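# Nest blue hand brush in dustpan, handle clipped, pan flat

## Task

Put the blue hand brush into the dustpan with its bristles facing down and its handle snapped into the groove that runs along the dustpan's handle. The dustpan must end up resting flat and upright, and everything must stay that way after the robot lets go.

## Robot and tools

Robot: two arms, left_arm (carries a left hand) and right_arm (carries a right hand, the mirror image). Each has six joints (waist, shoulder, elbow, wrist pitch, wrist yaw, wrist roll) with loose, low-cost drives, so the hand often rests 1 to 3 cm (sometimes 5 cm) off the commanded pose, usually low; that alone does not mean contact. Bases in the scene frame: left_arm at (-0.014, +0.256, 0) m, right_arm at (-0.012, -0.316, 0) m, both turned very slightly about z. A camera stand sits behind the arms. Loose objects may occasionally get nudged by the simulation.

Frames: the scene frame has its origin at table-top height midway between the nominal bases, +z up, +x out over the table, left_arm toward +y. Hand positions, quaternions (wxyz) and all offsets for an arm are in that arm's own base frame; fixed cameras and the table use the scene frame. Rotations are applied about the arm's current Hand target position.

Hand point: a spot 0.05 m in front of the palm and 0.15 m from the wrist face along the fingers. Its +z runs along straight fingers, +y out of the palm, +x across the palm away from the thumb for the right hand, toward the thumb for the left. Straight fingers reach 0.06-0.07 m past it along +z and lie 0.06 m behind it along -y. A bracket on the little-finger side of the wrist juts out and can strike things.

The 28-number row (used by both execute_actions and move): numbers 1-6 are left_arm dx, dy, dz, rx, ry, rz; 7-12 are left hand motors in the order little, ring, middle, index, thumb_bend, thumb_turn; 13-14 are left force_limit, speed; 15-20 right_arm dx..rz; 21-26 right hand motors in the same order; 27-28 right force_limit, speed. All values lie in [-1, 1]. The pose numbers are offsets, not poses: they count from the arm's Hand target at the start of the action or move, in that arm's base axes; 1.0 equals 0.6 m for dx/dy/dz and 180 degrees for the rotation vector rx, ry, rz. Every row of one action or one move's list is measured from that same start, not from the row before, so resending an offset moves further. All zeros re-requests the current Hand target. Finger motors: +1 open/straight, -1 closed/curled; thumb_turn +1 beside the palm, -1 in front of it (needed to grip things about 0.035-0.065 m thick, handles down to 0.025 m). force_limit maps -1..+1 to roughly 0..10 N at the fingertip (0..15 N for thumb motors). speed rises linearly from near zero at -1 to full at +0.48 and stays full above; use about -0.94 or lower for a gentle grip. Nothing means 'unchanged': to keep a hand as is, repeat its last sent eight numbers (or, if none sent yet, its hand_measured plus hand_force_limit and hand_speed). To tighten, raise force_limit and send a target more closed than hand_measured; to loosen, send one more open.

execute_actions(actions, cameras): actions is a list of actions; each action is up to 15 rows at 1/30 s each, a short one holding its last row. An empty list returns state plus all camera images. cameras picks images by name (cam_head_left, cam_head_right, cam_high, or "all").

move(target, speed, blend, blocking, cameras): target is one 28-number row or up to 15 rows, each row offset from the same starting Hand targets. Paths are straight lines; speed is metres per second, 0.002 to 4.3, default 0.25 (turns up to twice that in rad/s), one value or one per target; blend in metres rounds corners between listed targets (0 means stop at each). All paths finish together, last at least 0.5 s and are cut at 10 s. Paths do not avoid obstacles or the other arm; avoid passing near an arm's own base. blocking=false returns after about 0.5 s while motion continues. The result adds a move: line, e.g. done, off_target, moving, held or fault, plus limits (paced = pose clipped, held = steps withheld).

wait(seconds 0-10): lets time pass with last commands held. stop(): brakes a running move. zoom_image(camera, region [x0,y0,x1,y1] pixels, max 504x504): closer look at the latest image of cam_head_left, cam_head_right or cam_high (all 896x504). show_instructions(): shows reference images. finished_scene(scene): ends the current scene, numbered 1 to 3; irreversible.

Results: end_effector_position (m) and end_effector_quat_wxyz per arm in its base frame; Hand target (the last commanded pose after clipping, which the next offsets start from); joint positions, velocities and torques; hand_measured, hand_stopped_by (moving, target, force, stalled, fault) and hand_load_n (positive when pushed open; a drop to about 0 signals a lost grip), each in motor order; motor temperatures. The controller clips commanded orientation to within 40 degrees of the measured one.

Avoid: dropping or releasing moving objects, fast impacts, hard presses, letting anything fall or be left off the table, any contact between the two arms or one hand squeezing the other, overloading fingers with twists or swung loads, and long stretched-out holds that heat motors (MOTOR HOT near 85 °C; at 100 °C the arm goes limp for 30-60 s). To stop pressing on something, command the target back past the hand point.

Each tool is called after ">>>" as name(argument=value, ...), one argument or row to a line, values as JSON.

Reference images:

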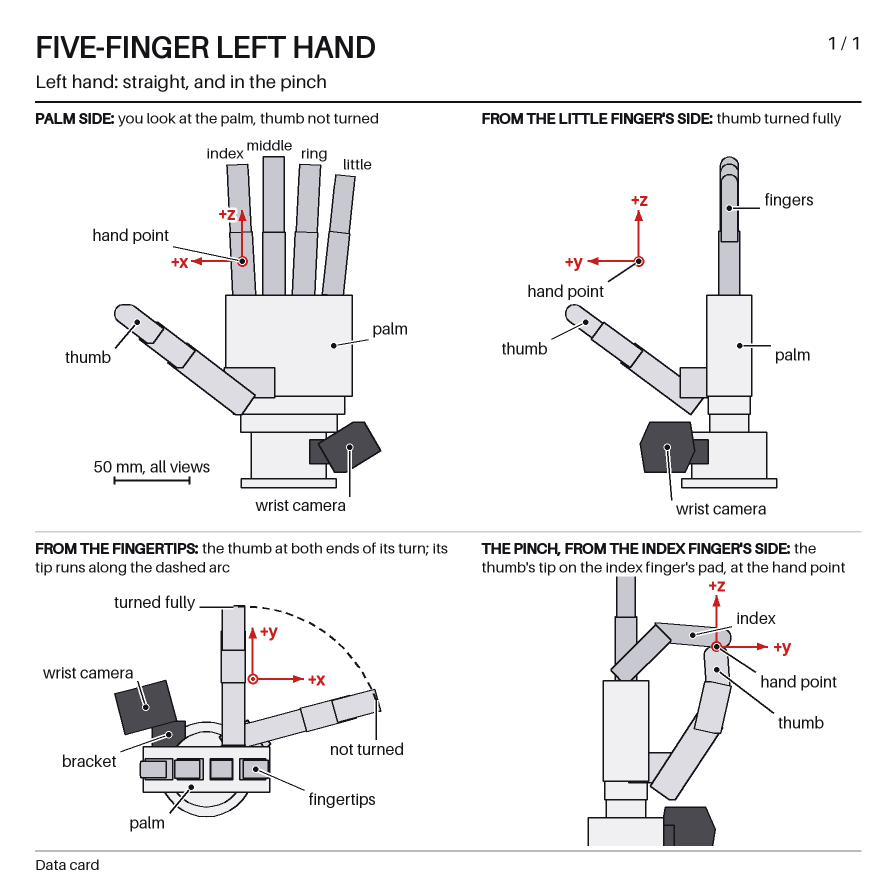

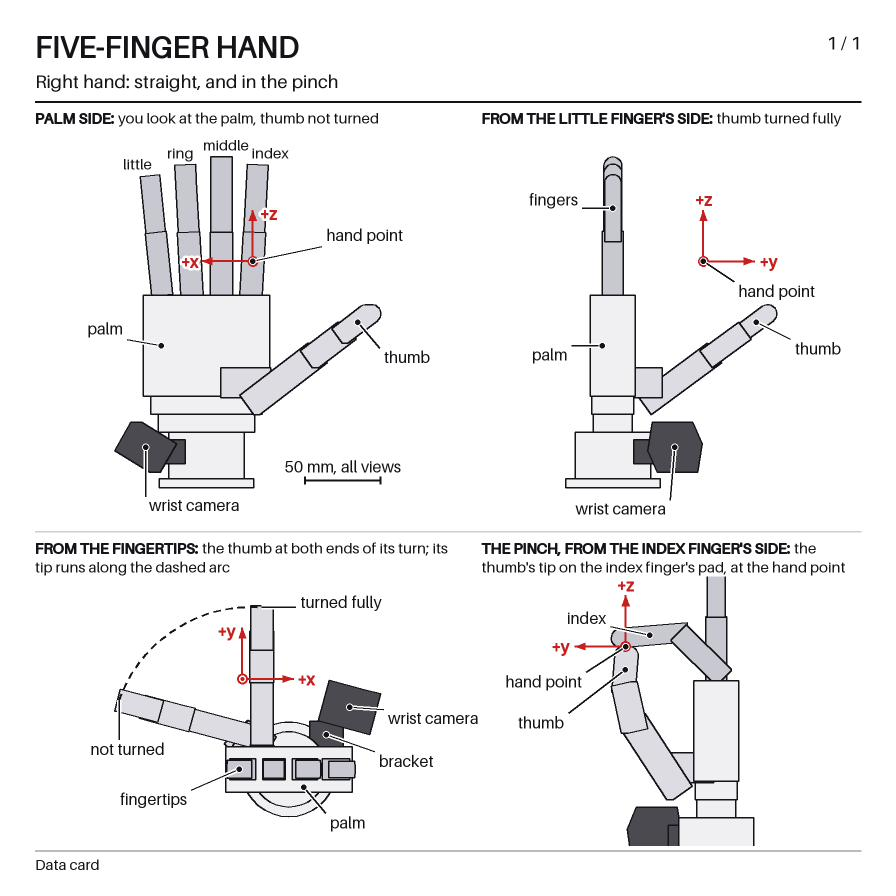

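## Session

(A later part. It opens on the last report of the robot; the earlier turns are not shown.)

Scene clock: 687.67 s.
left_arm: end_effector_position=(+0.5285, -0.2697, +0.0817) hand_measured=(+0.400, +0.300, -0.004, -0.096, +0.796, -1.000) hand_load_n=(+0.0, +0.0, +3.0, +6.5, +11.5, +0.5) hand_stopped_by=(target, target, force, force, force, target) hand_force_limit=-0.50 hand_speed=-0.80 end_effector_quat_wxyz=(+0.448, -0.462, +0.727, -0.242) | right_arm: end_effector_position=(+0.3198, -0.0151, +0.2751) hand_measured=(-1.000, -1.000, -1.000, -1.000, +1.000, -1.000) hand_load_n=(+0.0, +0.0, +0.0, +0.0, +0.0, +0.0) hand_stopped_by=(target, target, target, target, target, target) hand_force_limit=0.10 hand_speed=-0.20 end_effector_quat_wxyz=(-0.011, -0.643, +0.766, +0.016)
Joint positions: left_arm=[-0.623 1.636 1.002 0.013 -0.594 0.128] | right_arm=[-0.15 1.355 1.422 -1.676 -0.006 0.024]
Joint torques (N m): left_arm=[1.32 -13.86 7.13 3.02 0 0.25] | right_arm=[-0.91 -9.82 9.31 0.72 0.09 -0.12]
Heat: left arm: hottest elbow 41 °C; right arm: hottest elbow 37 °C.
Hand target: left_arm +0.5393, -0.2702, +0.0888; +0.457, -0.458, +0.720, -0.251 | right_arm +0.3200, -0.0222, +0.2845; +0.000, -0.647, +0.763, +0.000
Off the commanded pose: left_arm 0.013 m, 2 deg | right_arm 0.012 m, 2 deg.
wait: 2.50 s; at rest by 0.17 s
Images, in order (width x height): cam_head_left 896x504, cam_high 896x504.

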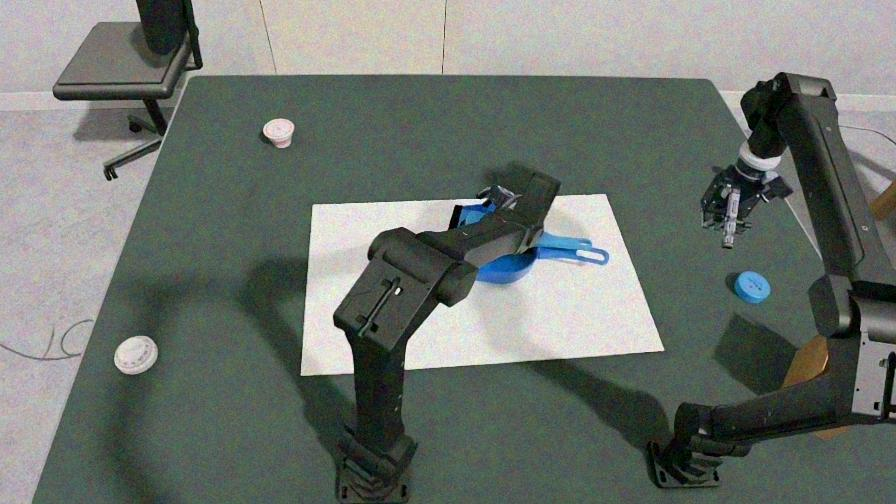

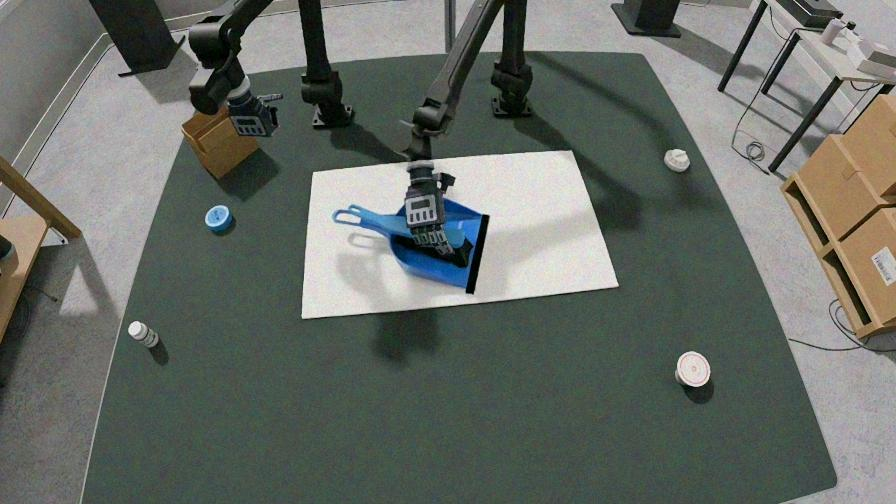

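>>> execute_actions(
  actions=[
    [[0,0,0,0,0,0,0.4,0.3,-0.5,-0.5,0.0,-1,0.1,-0.9,0,0,0,0,0,0,-1,-1,-1,-1,1,-1,0.1,-0.2]],
  ],
  cameras=[],
)

>>> wait(
  seconds=1,
  cameras=[],
)

>>> move(
  target=[0.0,0.0,0.1,0,0,0,0.4,0.3,-0.5,-0.5,0.0,-1,0.1,-0.9,0,0,0,0,0,0,-1,-1,-1,-1,1,-1,0.1,-0.2],
  speed=0.08,
  cameras=["cam_high","cam_head_left","cam_head_right"],
)

>>> zoom_image(
  camera="cam_high",
  region=[325, 165, 515, 305],
)

>>> zoom_image(
  camera="cam_head_left",
  region=[420, 180, 620, 290],
)

>>> zoom_image(
  camera="cam_head_right",
  region=[430, 180, 630, 290],
)

Scene clock: 691.10 s.
left_arm: end_effector_position=(+0.5285, -0.2697, +0.0817) hand_measured=(+0.400, +0.300, -0.010, -0.096, +0.796, -1.000) hand_load_n=(+0.0, +0.0, +5.5, +5.5, +13.0, +2.0) hand_stopped_by=(target, target, force, force, force, target) hand_force_limit=0.10 hand_speed=-0.90 end_effector_quat_wxyz=(+0.448, -0.462, +0.727, -0.242) | right_arm: end_effector_position=(+0.3198, -0.0151, +0.2751) hand_measured=(-1.000, -1.000, -1.000, -1.000, +1.000, -1.000) hand_load_n=(+0.0, +0.0, +0.0, +0.0, +0.0, +0.0) hand_stopped_by=(target, target, target, target, target, target) hand_force_limit=0.10 hand_speed=-0.20 end_effector_quat_wxyz=(-0.011, -0.643, +0.766, +0.016)
Joint positions: left_arm=[-0.623 1.636 1.002 0.013 -0.594 0.128] | right_arm=[-0.15 1.355 1.422 -1.676 -0.006 0.024]
Joint torques (N m): left_arm=[1.61 -13.74 7.12 3.04 0 0.26] | right_arm=[-1.08 -9.47 9.18 0.76 0.08 -0.13]
Heat: left arm: hottest elbow 41 °C; right arm: hottest elbow 37 °C.
Hand target: left_arm +0.5393, -0.2702, +0.0888; +0.457, -0.458, +0.720, -0.251 | right_arm +0.3200, -0.0222, +0.2845; +0.000, -0.647, +0.763, +0.000
Off the commanded pose: left_arm 0.013 m, 2 deg | right_arm 0.012 m, 2 deg.
Step readings (end_effector_position of left_arm | right_arm):
0: (+0.5285, -0.2697, +0.0817) | (+0.3198, -0.0151, +0.2751)
1: (+0.5285, -0.2697, +0.0817) | (+0.3198, -0.0151, +0.2751)
2: (+0.5285, -0.2697, +0.0817) | (+0.3198, -0.0151, +0.2751)
4: (+0.5285, -0.2697, +0.0817) | (+0.3198, -0.0151, +0.2751)
8: (+0.5285, -0.2697, +0.0817) | (+0.3198, -0.0151, +0.2751)
15: (+0.5285, -0.2697, +0.0817) | (+0.3198, -0.0151, +0.2751)
No camera images: "cameras" was empty.

Scene clock: 692.10 s.
left_arm: end_effector_position=(+0.5285, -0.2697, +0.0817) hand_measured=(+0.400, +0.300, -0.010, -0.096, +0.796, -1.000) hand_load_n=(+0.0, +0.0, +6.0, +5.0, +13.0, +2.0) hand_stopped_by=(target, target, force, force, force, target) hand_force_limit=0.10 hand_speed=-0.90 end_effector_quat_wxyz=(+0.448, -0.462, +0.727, -0.242) | right_arm: end_effector_position=(+0.3198, -0.0151, +0.2751) hand_measured=(-1.000, -1.000, -1.000, -1.000, +1.000, -1.000) hand_load_n=(+0.0, +0.0, +0.0, +0.5, +0.0, +0.5) hand_stopped_by=(target, target, target, target, target, target) hand_force_limit=0.10 hand_speed=-0.20 end_effector_quat_wxyz=(-0.011, -0.643, +0.766, +0.016)
Joint positions: left_arm=[-0.623 1.636 1.002 0.013 -0.594 0.128] | right_arm=[-0.15 1.355 1.422 -1.676 -0.006 0.024]
Joint torques (N m): left_arm=[1.32 -13.86 7.12 3.03 0 0.26] | right_arm=[-1.03 -9.7 9.13 0.81 0.1 -0.12]
Heat: left arm: hottest elbow 40 °C; right arm: hottest elbow 37 °C.
Hand target: left_arm +0.5393, -0.2702, +0.0888; +0.457, -0.458, +0.720, -0.251 | right_arm +0.3200, -0.0222, +0.2845; +0.000, -0.647, +0.763, +0.000
Off the commanded pose: left_arm 0.013 m, 2 deg | right_arm 0.012 m, 2 deg.
wait: 1.00 s; at rest by 0.17 s
No camera images: "cameras" was empty.

Scene clock: 693.67 s.
left_arm: end_effector_position=(+0.5195, -0.2635, +0.1074) hand_measured=(+0.400, +0.300, -0.010, -0.096, +0.796, -1.000) hand_load_n=(+0.0, +0.0, +4.5, +6.5, +12.5, +3.0) hand_stopped_by=(target, target, force, force, force, target) hand_force_limit=0.10 hand_speed=-0.90 end_effector_quat_wxyz=(+0.442, -0.460, +0.736, -0.228) | right_arm: end_effector_position=(+0.3198, -0.0151, +0.2751) hand_measured=(-1.000, -1.000, -1.000, -1.000, +1.000, -1.000) hand_load_n=(+0.0, +0.0, +0.0, +0.0, +0.0, +0.0) hand_stopped_by=(target, target, target, target, target, target) hand_force_limit=0.10 hand_speed=-0.20 end_effector_quat_wxyz=(-0.011, -0.643, +0.766, +0.016)
Joint positions: left_arm=[-0.623 1.578 1.028 -0.106 -0.593 0.13] | right_arm=[-0.15 1.355 1.422 -1.676 -0.006 0.024]
Joint torques (N m): left_arm=[1.44 -15.74 11.03 1.31 -0.05 0.27] | right_arm=[-1.08 -9.88 9.17 0.72 0.09 -0.12]
Heat: left arm: hottest elbow 41 °C; right arm: hottest elbow 37 °C.
Hand target: left_arm +0.5393, -0.2702, +0.1488; +0.457, -0.458, +0.720, -0.251 | right_arm +0.3200, -0.0222, +0.2845; +0.000, -0.647, +0.763, +0.000
Off the commanded pose: left_arm 0.046 m, 4 deg | right_arm 0.012 m, 2 deg.
move: off_target (left_arm, right_arm)

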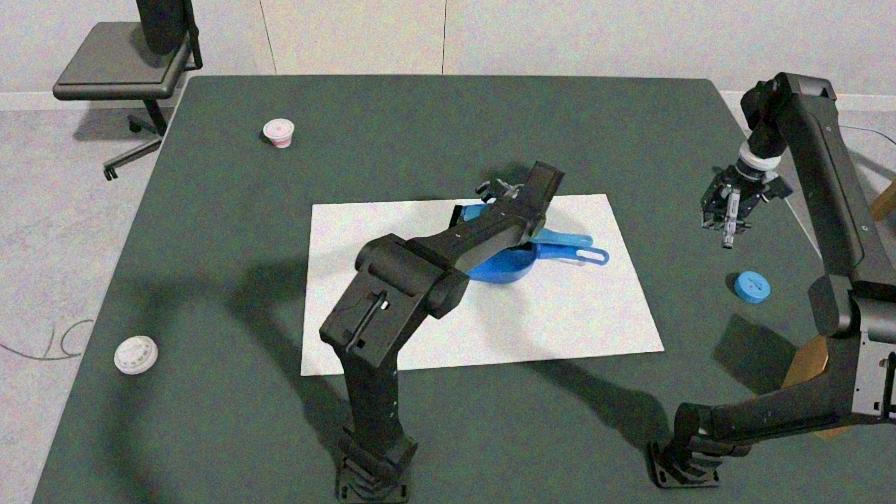

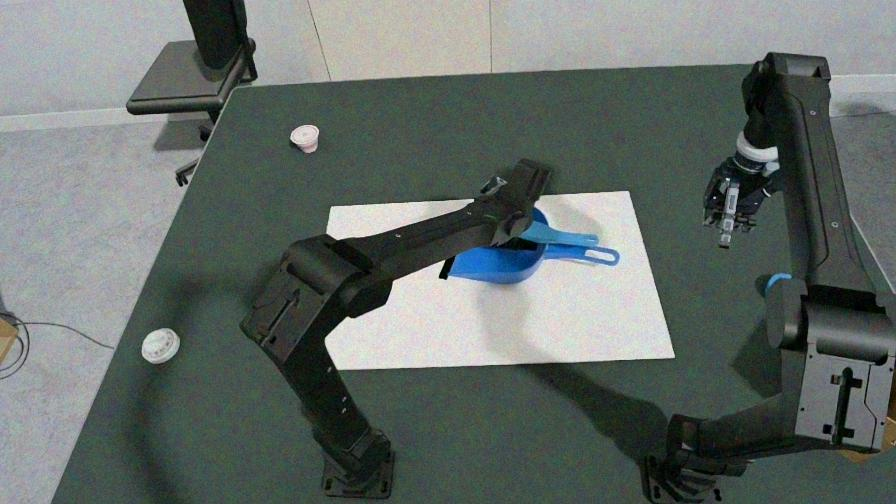

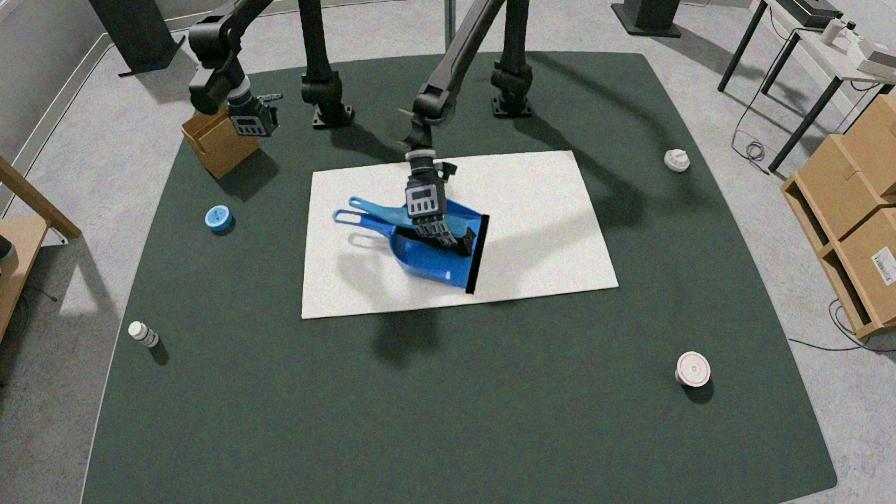

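Scaled by 2.653 from the camera's 896x504 image, which has a finer 1280x720 frame.

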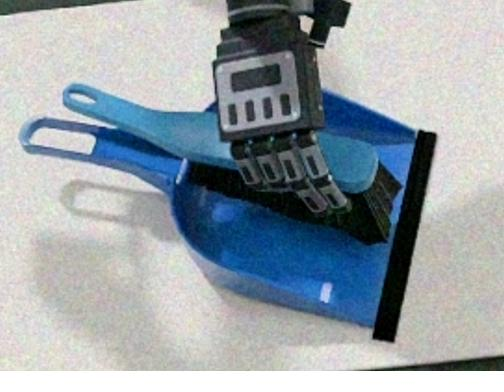

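Scaled by 2.520 from the camera's 896x504 image, which has a finer 1280x720 frame.

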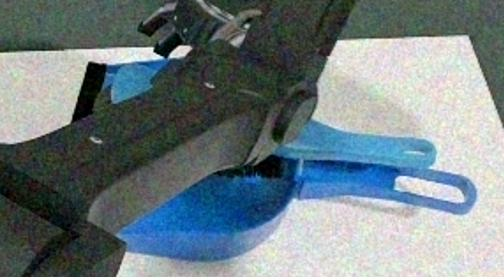

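Scaled by 2.520 from the camera's 896x504 image, which has a finer 1280x720 frame.

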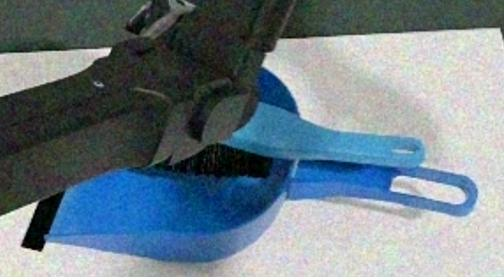

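>>> move(
  target=[-0.002,-0.017,0.01,0.0162,-0.004,0.0133,0.4,0.3,-0.5,-0.5,0.0,-1,0.1,-0.9,0,0,0,0,0,0,-1,-1,-1,-1,1,-1,0.1,-0.2],
  speed=0.08,
  cameras=["cam_high","cam_head_left","cam_head_right"],
)

>>> zoom_image(
  camera="cam_high",
  region=[325, 165, 515, 305],
)

>>> zoom_image(
  camera="cam_head_left",
  region=[420, 180, 620, 290],
)

Scene clock: 705.07 s.
left_arm: end_effector_position=(+0.5230, -0.2657, +0.1261) hand_measured=(+0.400, +0.300, -0.010, -0.096, +0.796, -1.000) hand_load_n=(+0.0, +0.0, +5.0, +6.0, +12.5, +2.5) hand_stopped_by=(target, target, force, force, force, target) hand_force_limit=0.10 hand_speed=-0.90 end_effector_quat_wxyz=(+0.465, -0.462, +0.725, -0.211) | right_arm: end_effector_position=(+0.3198, -0.0151, +0.2751) hand_measured=(-1.000, -1.000, -1.000, -1.000, +1.000, -1.000) hand_load_n=(+0.0, +0.0, +0.0, +0.0, +0.0, +0.0) hand_stopped_by=(target, target, target, target, target, target) hand_force_limit=0.10 hand_speed=-0.20 end_effector_quat_wxyz=(-0.011, -0.643, +0.766, +0.016)
Joint positions: left_arm=[-0.646 1.578 1.071 -0.151 -0.672 0.13] | right_arm=[-0.15 1.355 1.422 -1.676 -0.006 0.024]
Joint torques (N m): left_arm=[-1.49 -13.98 11.37 1.29 -0.77 0.18] | right_arm=[-0.91 -9.35 9.14 0.8 0.09 -0.12]
Heat: left arm: hottest elbow 41 °C; right arm: hottest elbow 37 °C.
Hand target: left_arm +0.5381, -0.2804, +0.1548; +0.478, -0.459, +0.714, -0.226 | right_arm +0.3200, -0.0222, +0.2845; +0.000, -0.647, +0.763, +0.000
Off the commanded pose: left_arm 0.036 m, 3 deg | right_arm 0.012 m, 2 deg.
move: off_target (left_arm, right_arm)

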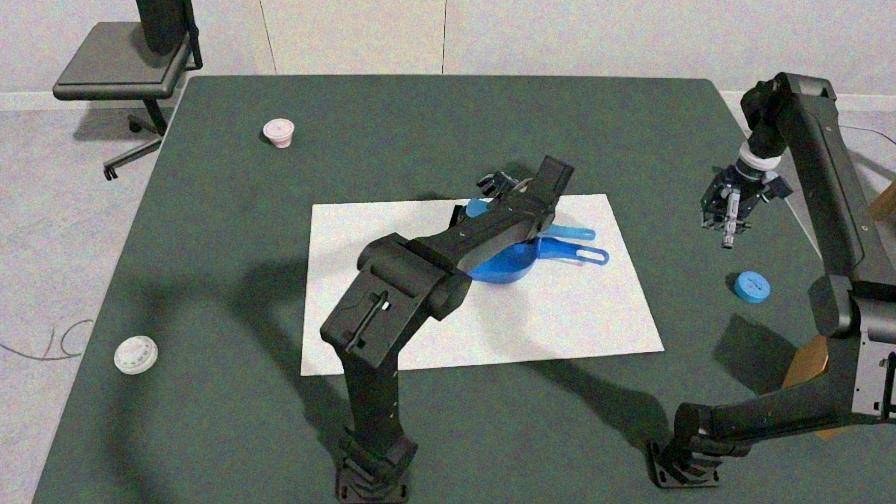

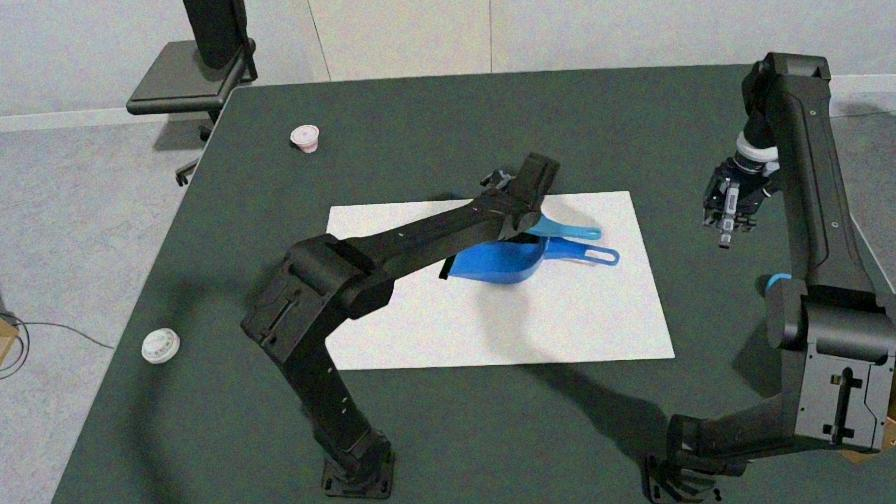

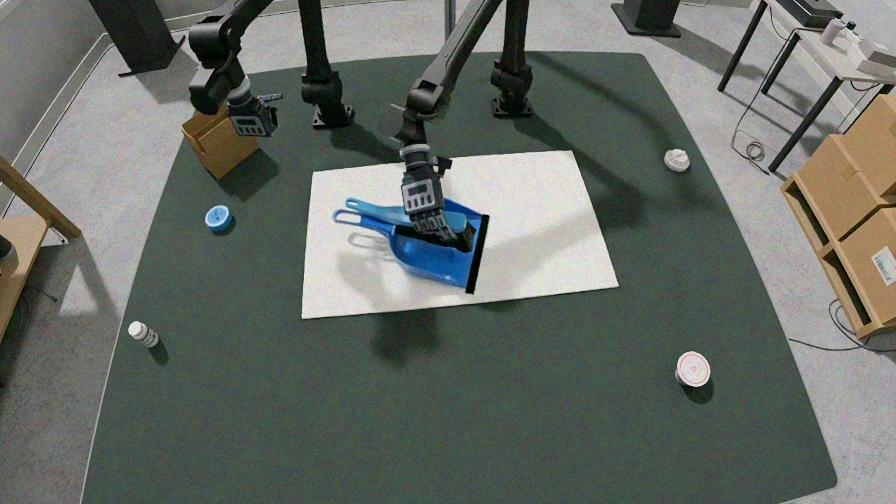

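Scaled by 2.653 from the camera's 896x504 image, which has a finer 1280x720 frame.

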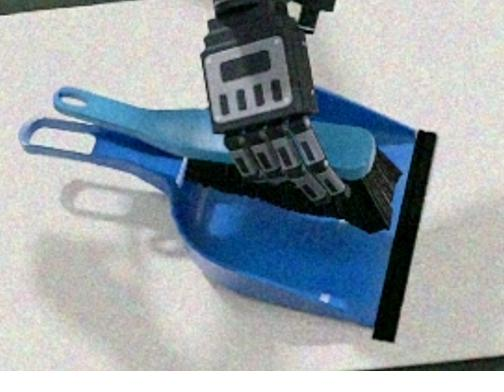

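Scaled by 2.520 from the camera's 896x504 image, which has a finer 1280x720 frame.

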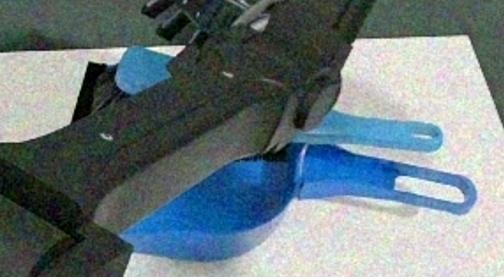

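>>> move(
  target=[-0.002,-0.01,-0.045,0,0,0,0.4,0.3,-0.5,-0.5,0.0,-1,0.1,-0.9,0,0,0,0,0,0,-1,-1,-1,-1,1,-1,0.1,-0.2],
  speed=0.06,
  cameras=["cam_high","cam_head_left","cam_head_right"],
)

>>> zoom_image(
  camera="cam_high",
  region=[325, 165, 515, 305],
)

>>> zoom_image(
  camera="cam_head_left",
  region=[420, 180, 620, 290],
)

Scene clock: 712.97 s.
left_arm: end_effector_position=(+0.5229, -0.2707, +0.1043) hand_measured=(+0.400, +0.300, -0.010, -0.096, +0.796, -1.000) hand_load_n=(+0.0, +0.0, +4.5, +6.5, +12.5, +2.5) hand_stopped_by=(target, target, force, force, force, target) hand_force_limit=0.10 hand_speed=-0.90 end_effector_quat_wxyz=(+0.463, -0.458, +0.732, -0.200) | right_arm: end_effector_position=(+0.3198, -0.0151, +0.2751) hand_measured=(-1.000, -1.000, -1.000, -1.000, +1.000, -1.000) hand_load_n=(+0.0, +0.0, +0.0, +0.0, +0.0, +0.0) hand_stopped_by=(target, target, target, target, target, target) hand_force_limit=0.10 hand_speed=-0.20 end_effector_quat_wxyz=(-0.011, -0.643, +0.766, +0.016)
Joint positions: left_arm=[-0.655 1.622 1.071 -0.134 -0.68 0.13] | right_arm=[-0.15 1.355 1.422 -1.676 -0.006 0.024]
Joint torques (N m): left_arm=[-1.26 -14.74 9.11 3.06 -0.79 0.09] | right_arm=[-0.85 -9.7 9.16 0.79 0.09 -0.12]
Heat: left arm: hottest elbow 42 °C; right arm: hottest elbow 37 °C.
Hand target: left_arm +0.5369, -0.2864, +0.1278; +0.478, -0.459, +0.714, -0.226 | right_arm +0.3200, -0.0222, +0.2845; +0.000, -0.647, +0.763, +0.000
Off the commanded pose: left_arm 0.032 m, 4 deg | right_arm 0.012 m, 2 deg.
move: off_target (left_arm, right_arm)

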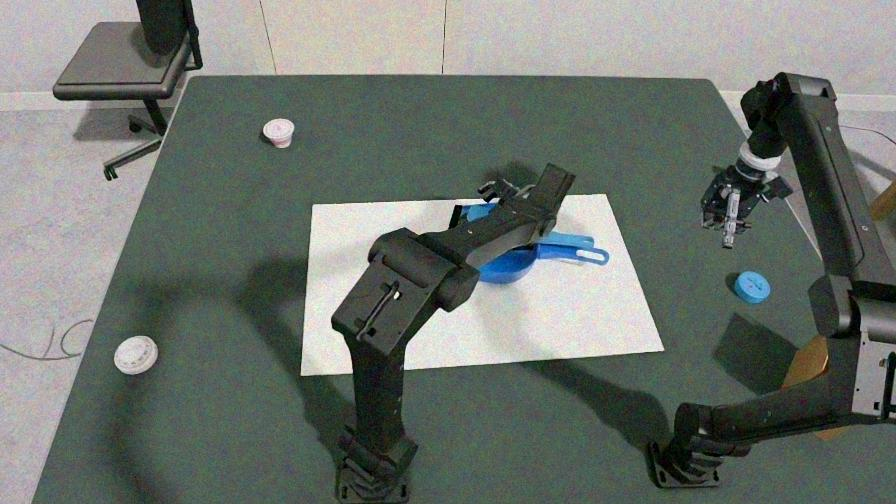

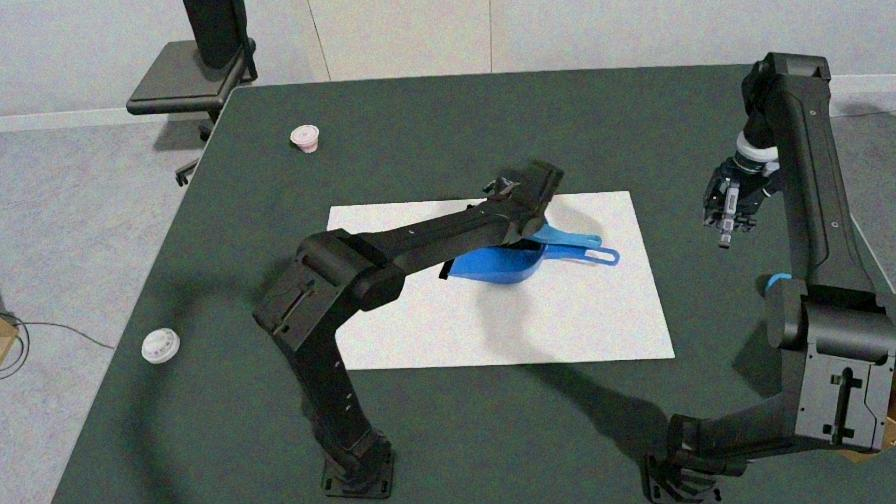

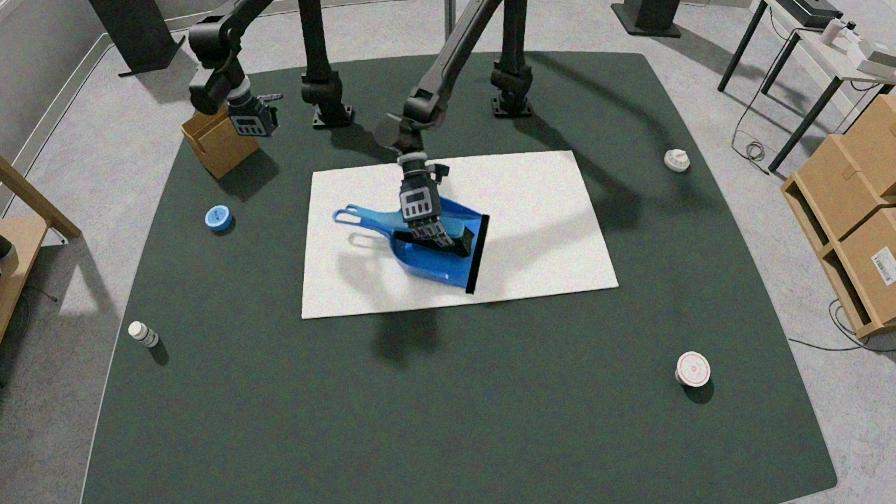

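Scaled by 2.653 from the camera's 896x504 image, which has a finer 1280x720 frame.

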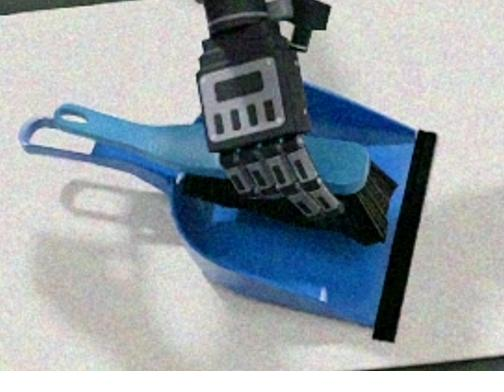

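Scaled by 2.520 from the camera's 896x504 image, which has a finer 1280x720 frame.

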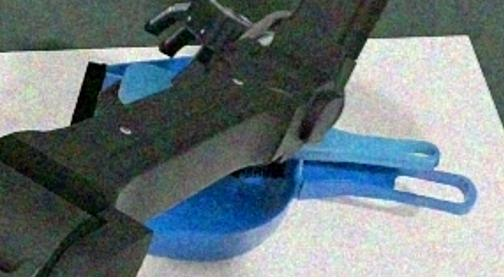

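>>> move(
  target=[-0.009,-0.003,-0.035,0,0,0.008,0.4,0.3,-0.5,-0.5,0.0,-1,0.1,-0.9,0,0,0,0,0,0,-1,-1,-1,-1,1,-1,0.1,-0.2],
  speed=0.06,
  cameras=["cam_high","cam_head_left","cam_head_right"],
)

>>> zoom_image(
  camera="cam_high",
  region=[325, 165, 515, 305],
)

>>> zoom_image(
  camera="cam_head_left",
  region=[420, 180, 620, 290],
)

>>> zoom_image(
  camera="cam_head_right",
  region=[430, 180, 630, 290],
)

Scene clock: 722.10 s.
left_arm: end_effector_position=(+0.5258, -0.2703, +0.0927) hand_measured=(+0.400, +0.300, -0.010, -0.096, +0.796, -1.000) hand_load_n=(+0.0, +0.0, +4.5, +6.0, +12.5, +3.0) hand_stopped_by=(target, target, force, force, force, target) hand_force_limit=0.10 hand_speed=-0.90 end_effector_quat_wxyz=(+0.472, -0.466, +0.723, -0.194) | right_arm: end_effector_position=(+0.3198, -0.0151, +0.2751) hand_measured=(-1.000, -1.000, -1.000, -1.000, +1.000, -1.000) hand_load_n=(+0.0, +0.5, +0.0, +0.0, -0.5, +0.0) hand_stopped_by=(target, target, target, target, target, target) hand_force_limit=0.10 hand_speed=-0.20 end_effector_quat_wxyz=(-0.011, -0.643, +0.766, +0.016)
Joint positions: left_arm=[-0.66 1.651 1.066 -0.102 -0.714 0.114] | right_arm=[-0.15 1.355 1.422 -1.676 -0.006 0.024]
Joint torques (N m): left_arm=[-1.32 -14.97 7.61 3 -0.76 -0.06] | right_arm=[-0.79 -9.47 9.21 0.81 0.09 -0.12]
Heat: left arm: hottest elbow 42 °C; right arm: hottest elbow 37 °C.
Hand target: left_arm +0.5315, -0.2882, +0.1068; +0.481, -0.468, +0.708, -0.220 | right_arm +0.3200, -0.0222, +0.2845; +0.000, -0.647, +0.763, +0.000
Off the commanded pose: left_arm 0.024 m, 4 deg | right_arm 0.012 m, 2 deg.
move: off_target (left_arm, right_arm)

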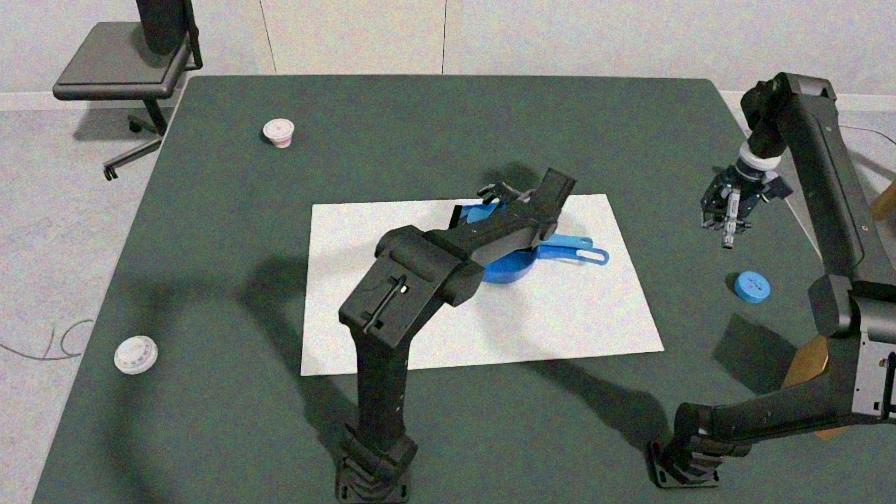

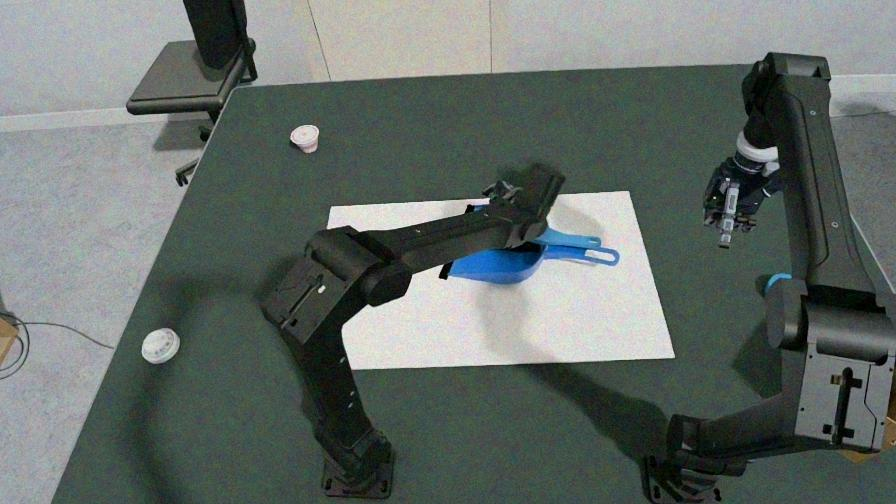

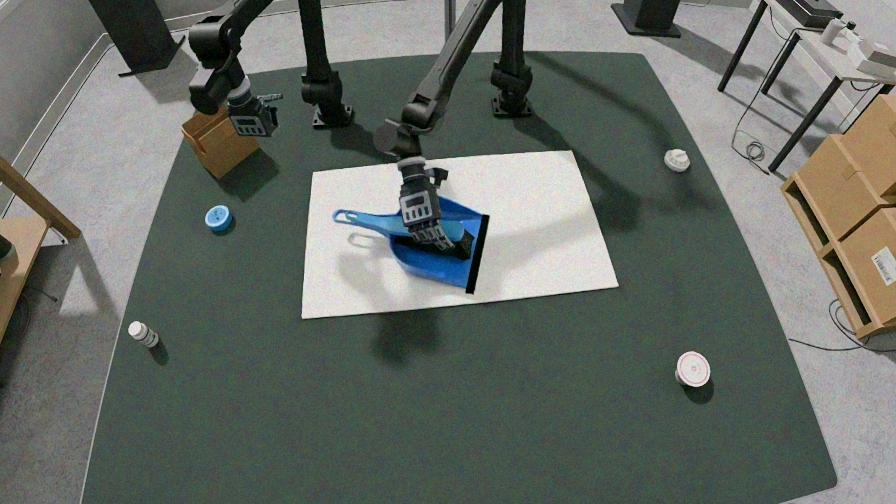

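Scaled by 2.653 from the camera's 896x504 image, which has a finer 1280x720 frame.

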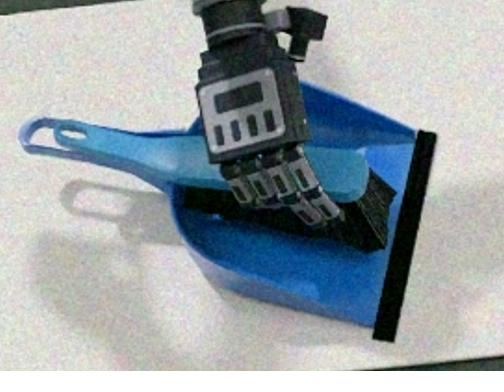

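Scaled by 2.520 from the camera's 896x504 image, which has a finer 1280x720 frame.

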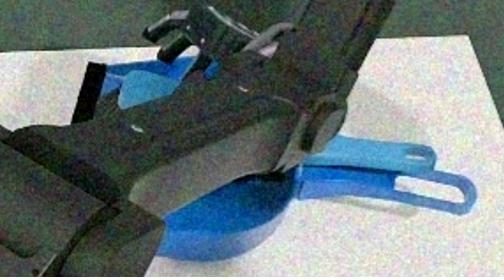

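Scaled by 2.520 from the camera's 896x504 image, which has a finer 1280x720 frame.

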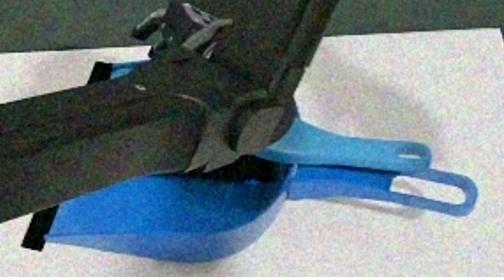

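>>> move(
  target=[-0.035,0.0,0.03,0,0,0,0.4,0.3,-0.5,-0.5,0.0,-1,0.1,-0.9,0,0,0,0,0,0,-1,-1,-1,-1,1,-1,0.1,-0.2],
  speed=0.06,
  cameras=[],
)

Scene clock: 729.43 s.
left_arm: end_effector_position=(+0.5127, -0.2758, +0.1022) hand_measured=(+0.400, +0.300, -0.012, -0.096, +0.796, -1.000) hand_load_n=(+0.0, +0.0, +0.5, +7.5, +9.5, +0.0) hand_stopped_by=(target, target, force, force, force, target) hand_force_limit=0.10 hand_speed=-0.90 end_effector_quat_wxyz=(+0.475, -0.467, +0.718, -0.201) | right_arm: end_effector_position=(+0.3198, -0.0151, +0.2751) hand_measured=(-1.000, -1.000, -1.000, -1.000, +1.000, -1.000) hand_load_n=(+0.0, +0.0, +0.0, +0.0, +0.0, +0.0) hand_stopped_by=(target, target, target, target, target, target) hand_force_limit=0.10 hand_speed=-0.20 end_effector_quat_wxyz=(-0.011, -0.643, +0.766, +0.016)
Joint positions: left_arm=[-0.686 1.618 1.046 -0.111 -0.735 0.094] | right_arm=[-0.15 1.355 1.422 -1.676 -0.006 0.024]
Joint torques (N m): left_arm=[-1.44 -17.03 7.58 1.21 -0.79 -0.06] | right_arm=[-1.2 -9.52 9.17 0.79 0.09 -0.11]
Heat: left arm: hottest elbow 42 °C; right arm: hottest elbow 37 °C.
Hand target: left_arm +0.5105, -0.2882, +0.1248; +0.481, -0.468, +0.708, -0.220 | right_arm +0.3200, -0.0222, +0.2845; +0.000, -0.647, +0.763, +0.000
Off the commanded pose: left_arm 0.026 m, 3 deg | right_arm 0.012 m, 2 deg.
move: off_target (left_arm, right_arm)
No camera images: "cameras" was empty.

>>> wait(
  seconds=0.3,
  cameras=["cam_high","cam_head_left","cam_head_right"],
)

>>> zoom_image(
  camera="cam_high",
  region=[325, 165, 515, 305],
)

>>> zoom_image(
  camera="cam_head_left",
  region=[420, 180, 620, 290],
)

Scene clock: 731.87 s.
left_arm: end_effector_position=(+0.5127, -0.2758, +0.1022) hand_measured=(+0.400, +0.300, -0.012, -0.096, +0.796, -1.000) hand_load_n=(+0.0, +0.0, +1.0, +7.5, +9.5, +0.0) hand_stopped_by=(target, target, force, force, force, target) hand_force_limit=0.10 hand_speed=-0.90 end_effector_quat_wxyz=(+0.475, -0.467, +0.718, -0.201) | right_arm: end_effector_position=(+0.3198, -0.0151, +0.2751) hand_measured=(-1.000, -1.000, -1.000, -1.000, +1.000, -1.000) hand_load_n=(+0.0, +0.0, +0.0, +0.0, +0.0, +0.0) hand_stopped_by=(target, target, target, target, target, target) hand_force_limit=0.10 hand_speed=-0.20 end_effector_quat_wxyz=(-0.011, -0.643, +0.766, +0.016)
Joint positions: left_arm=[-0.686 1.618 1.046 -0.111 -0.735 0.094] | right_arm=[-0.15 1.355 1.422 -1.676 -0.006 0.024]
Joint torques (N m): left_arm=[-1.44 -17.14 7.57 1.22 -0.79 -0.07] | right_arm=[-1.08 -9.35 9.2 0.72 0.07 -0.12]
Heat: left arm: hottest elbow 41 °C; right arm: hottest elbow 37 °C.
Hand target: left_arm +0.5105, -0.2882, +0.1248; +0.481, -0.468, +0.708, -0.220 | right_arm +0.3200, -0.0222, +0.2845; +0.000, -0.647, +0.763, +0.000
Off the commanded pose: left_arm 0.026 m, 3 deg | right_arm 0.012 m, 2 deg.
wait: 0.30 s; at rest from the start

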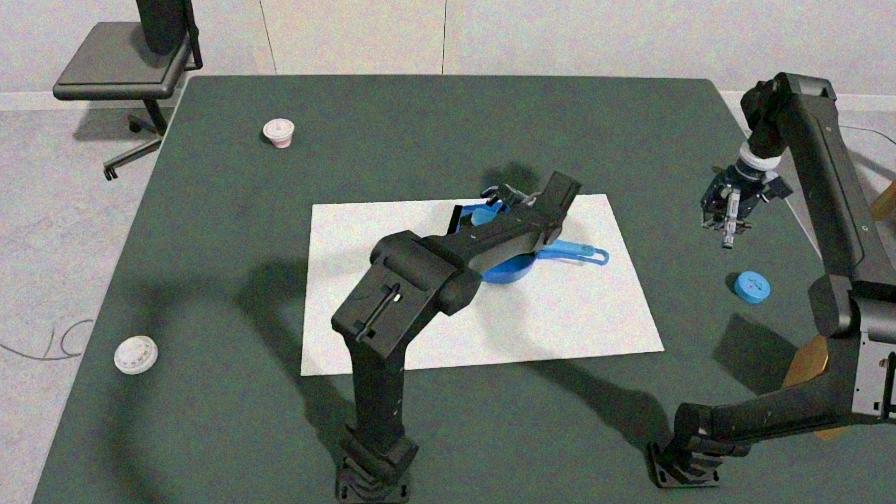

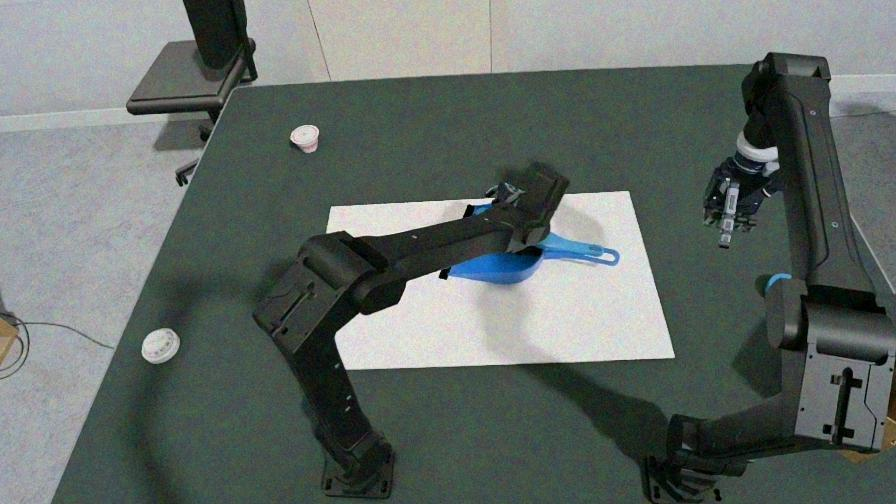

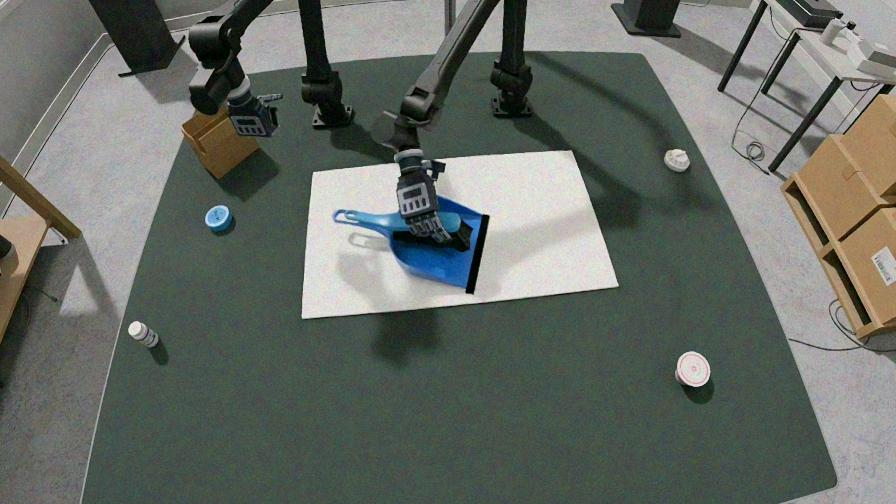

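Scaled by 2.653 from the camera's 896x504 image, which has a finer 1280x720 frame.

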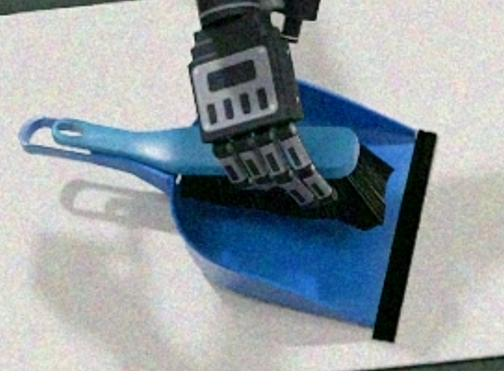

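Scaled by 2.520 from the camera's 896x504 image, which has a finer 1280x720 frame.

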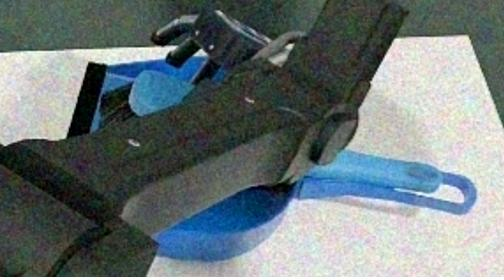

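>>> move(
  target=[0.015,0.017,0.02,0,0,0,0.4,0.3,-0.5,-0.5,0.0,-1,0.1,-0.9,0,0,0,0,0,0,-1,-1,-1,-1,1,-1,0.1,-0.2],
  speed=0.06,
  cameras=["cam_high","cam_head_left","cam_head_right"],
)

>>> zoom_image(
  camera="cam_high",
  region=[325, 165, 515, 305],
)

>>> zoom_image(
  camera="cam_head_left",
  region=[420, 180, 620, 290],
)

>>> zoom_image(
  camera="cam_head_right",
  region=[430, 180, 630, 290],
)

Scene clock: 740.83 s.
left_arm: end_effector_position=(+0.5107, -0.2752, +0.1083) hand_measured=(+0.400, +0.300, -0.012, -0.096, +0.796, -1.000) hand_load_n=(+0.0, +0.0, +0.0, +8.0, +9.0, +1.0) hand_stopped_by=(target, target, force, force, force, target) hand_force_limit=0.10 hand_speed=-0.90 end_effector_quat_wxyz=(+0.474, -0.467, +0.719, -0.203) | right_arm: end_effector_position=(+0.3198, -0.0151, +0.2751) hand_measured=(-1.000, -1.000, -1.000, -1.000, +1.000, -1.000) hand_load_n=(+0.0, +0.0, +0.0, +0.0, +0.0, +0.0) hand_stopped_by=(target, target, target, target, target, target) hand_force_limit=0.10 hand_speed=-0.20 end_effector_quat_wxyz=(-0.011, -0.643, +0.766, +0.016)
Joint positions: left_arm=[-0.686 1.602 1.046 -0.125 -0.731 0.094] | right_arm=[-0.15 1.355 1.422 -1.676 -0.006 0.024]
Joint torques (N m): left_arm=[1.08 -16.97 8.68 1.22 -0.09 0.15] | right_arm=[-1.2 -9.41 9.25 0.79 0.09 -0.14]
Heat: left arm: hottest elbow 41 °C; right arm: hottest elbow 37 °C.
Hand target: left_arm +0.5195, -0.2780, +0.1368; +0.481, -0.468, +0.708, -0.220 | right_arm +0.3200, -0.0222, +0.2845; +0.000, -0.647, +0.763, +0.000
Off the commanded pose: left_arm 0.030 m, 2 deg | right_arm 0.012 m, 2 deg.
move: off_target (left_arm, right_arm)

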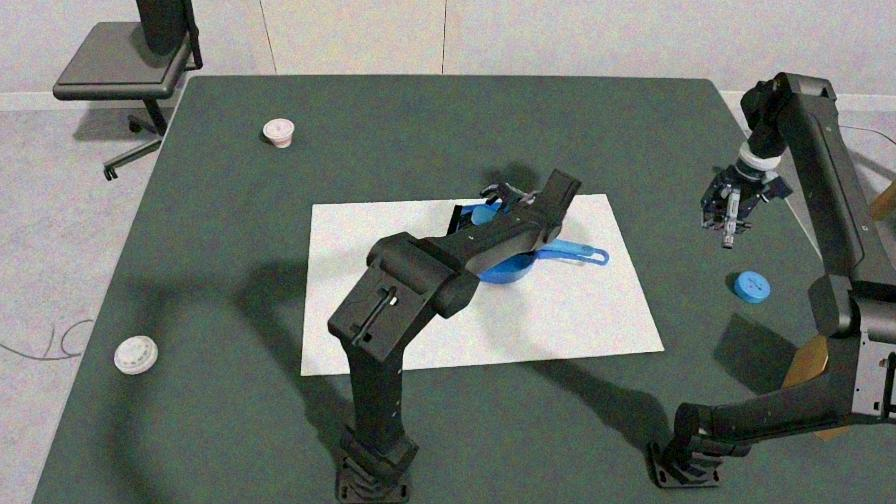

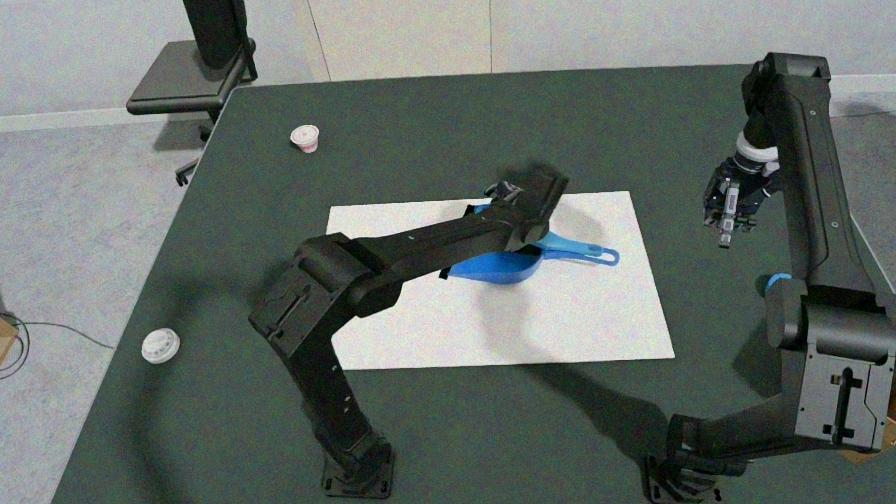

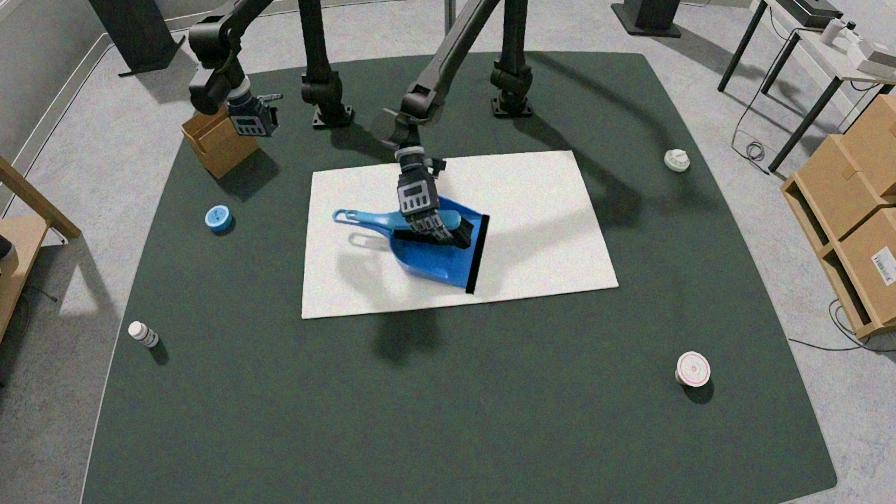

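Scaled by 2.653 from the camera's 896x504 image, which has a finer 1280x720 frame.

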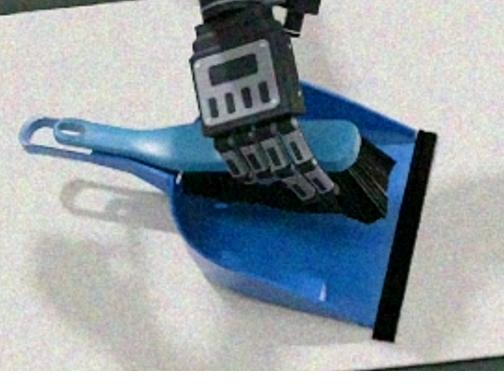

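Scaled by 2.520 from the camera's 896x504 image, which has a finer 1280x720 frame.

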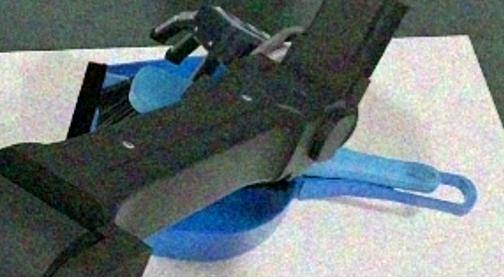

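Scaled by 2.520 from the camera's 896x504 image, which has a finer 1280x720 frame.

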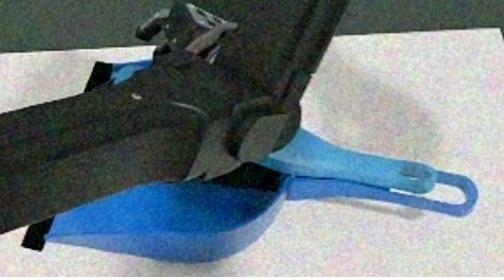

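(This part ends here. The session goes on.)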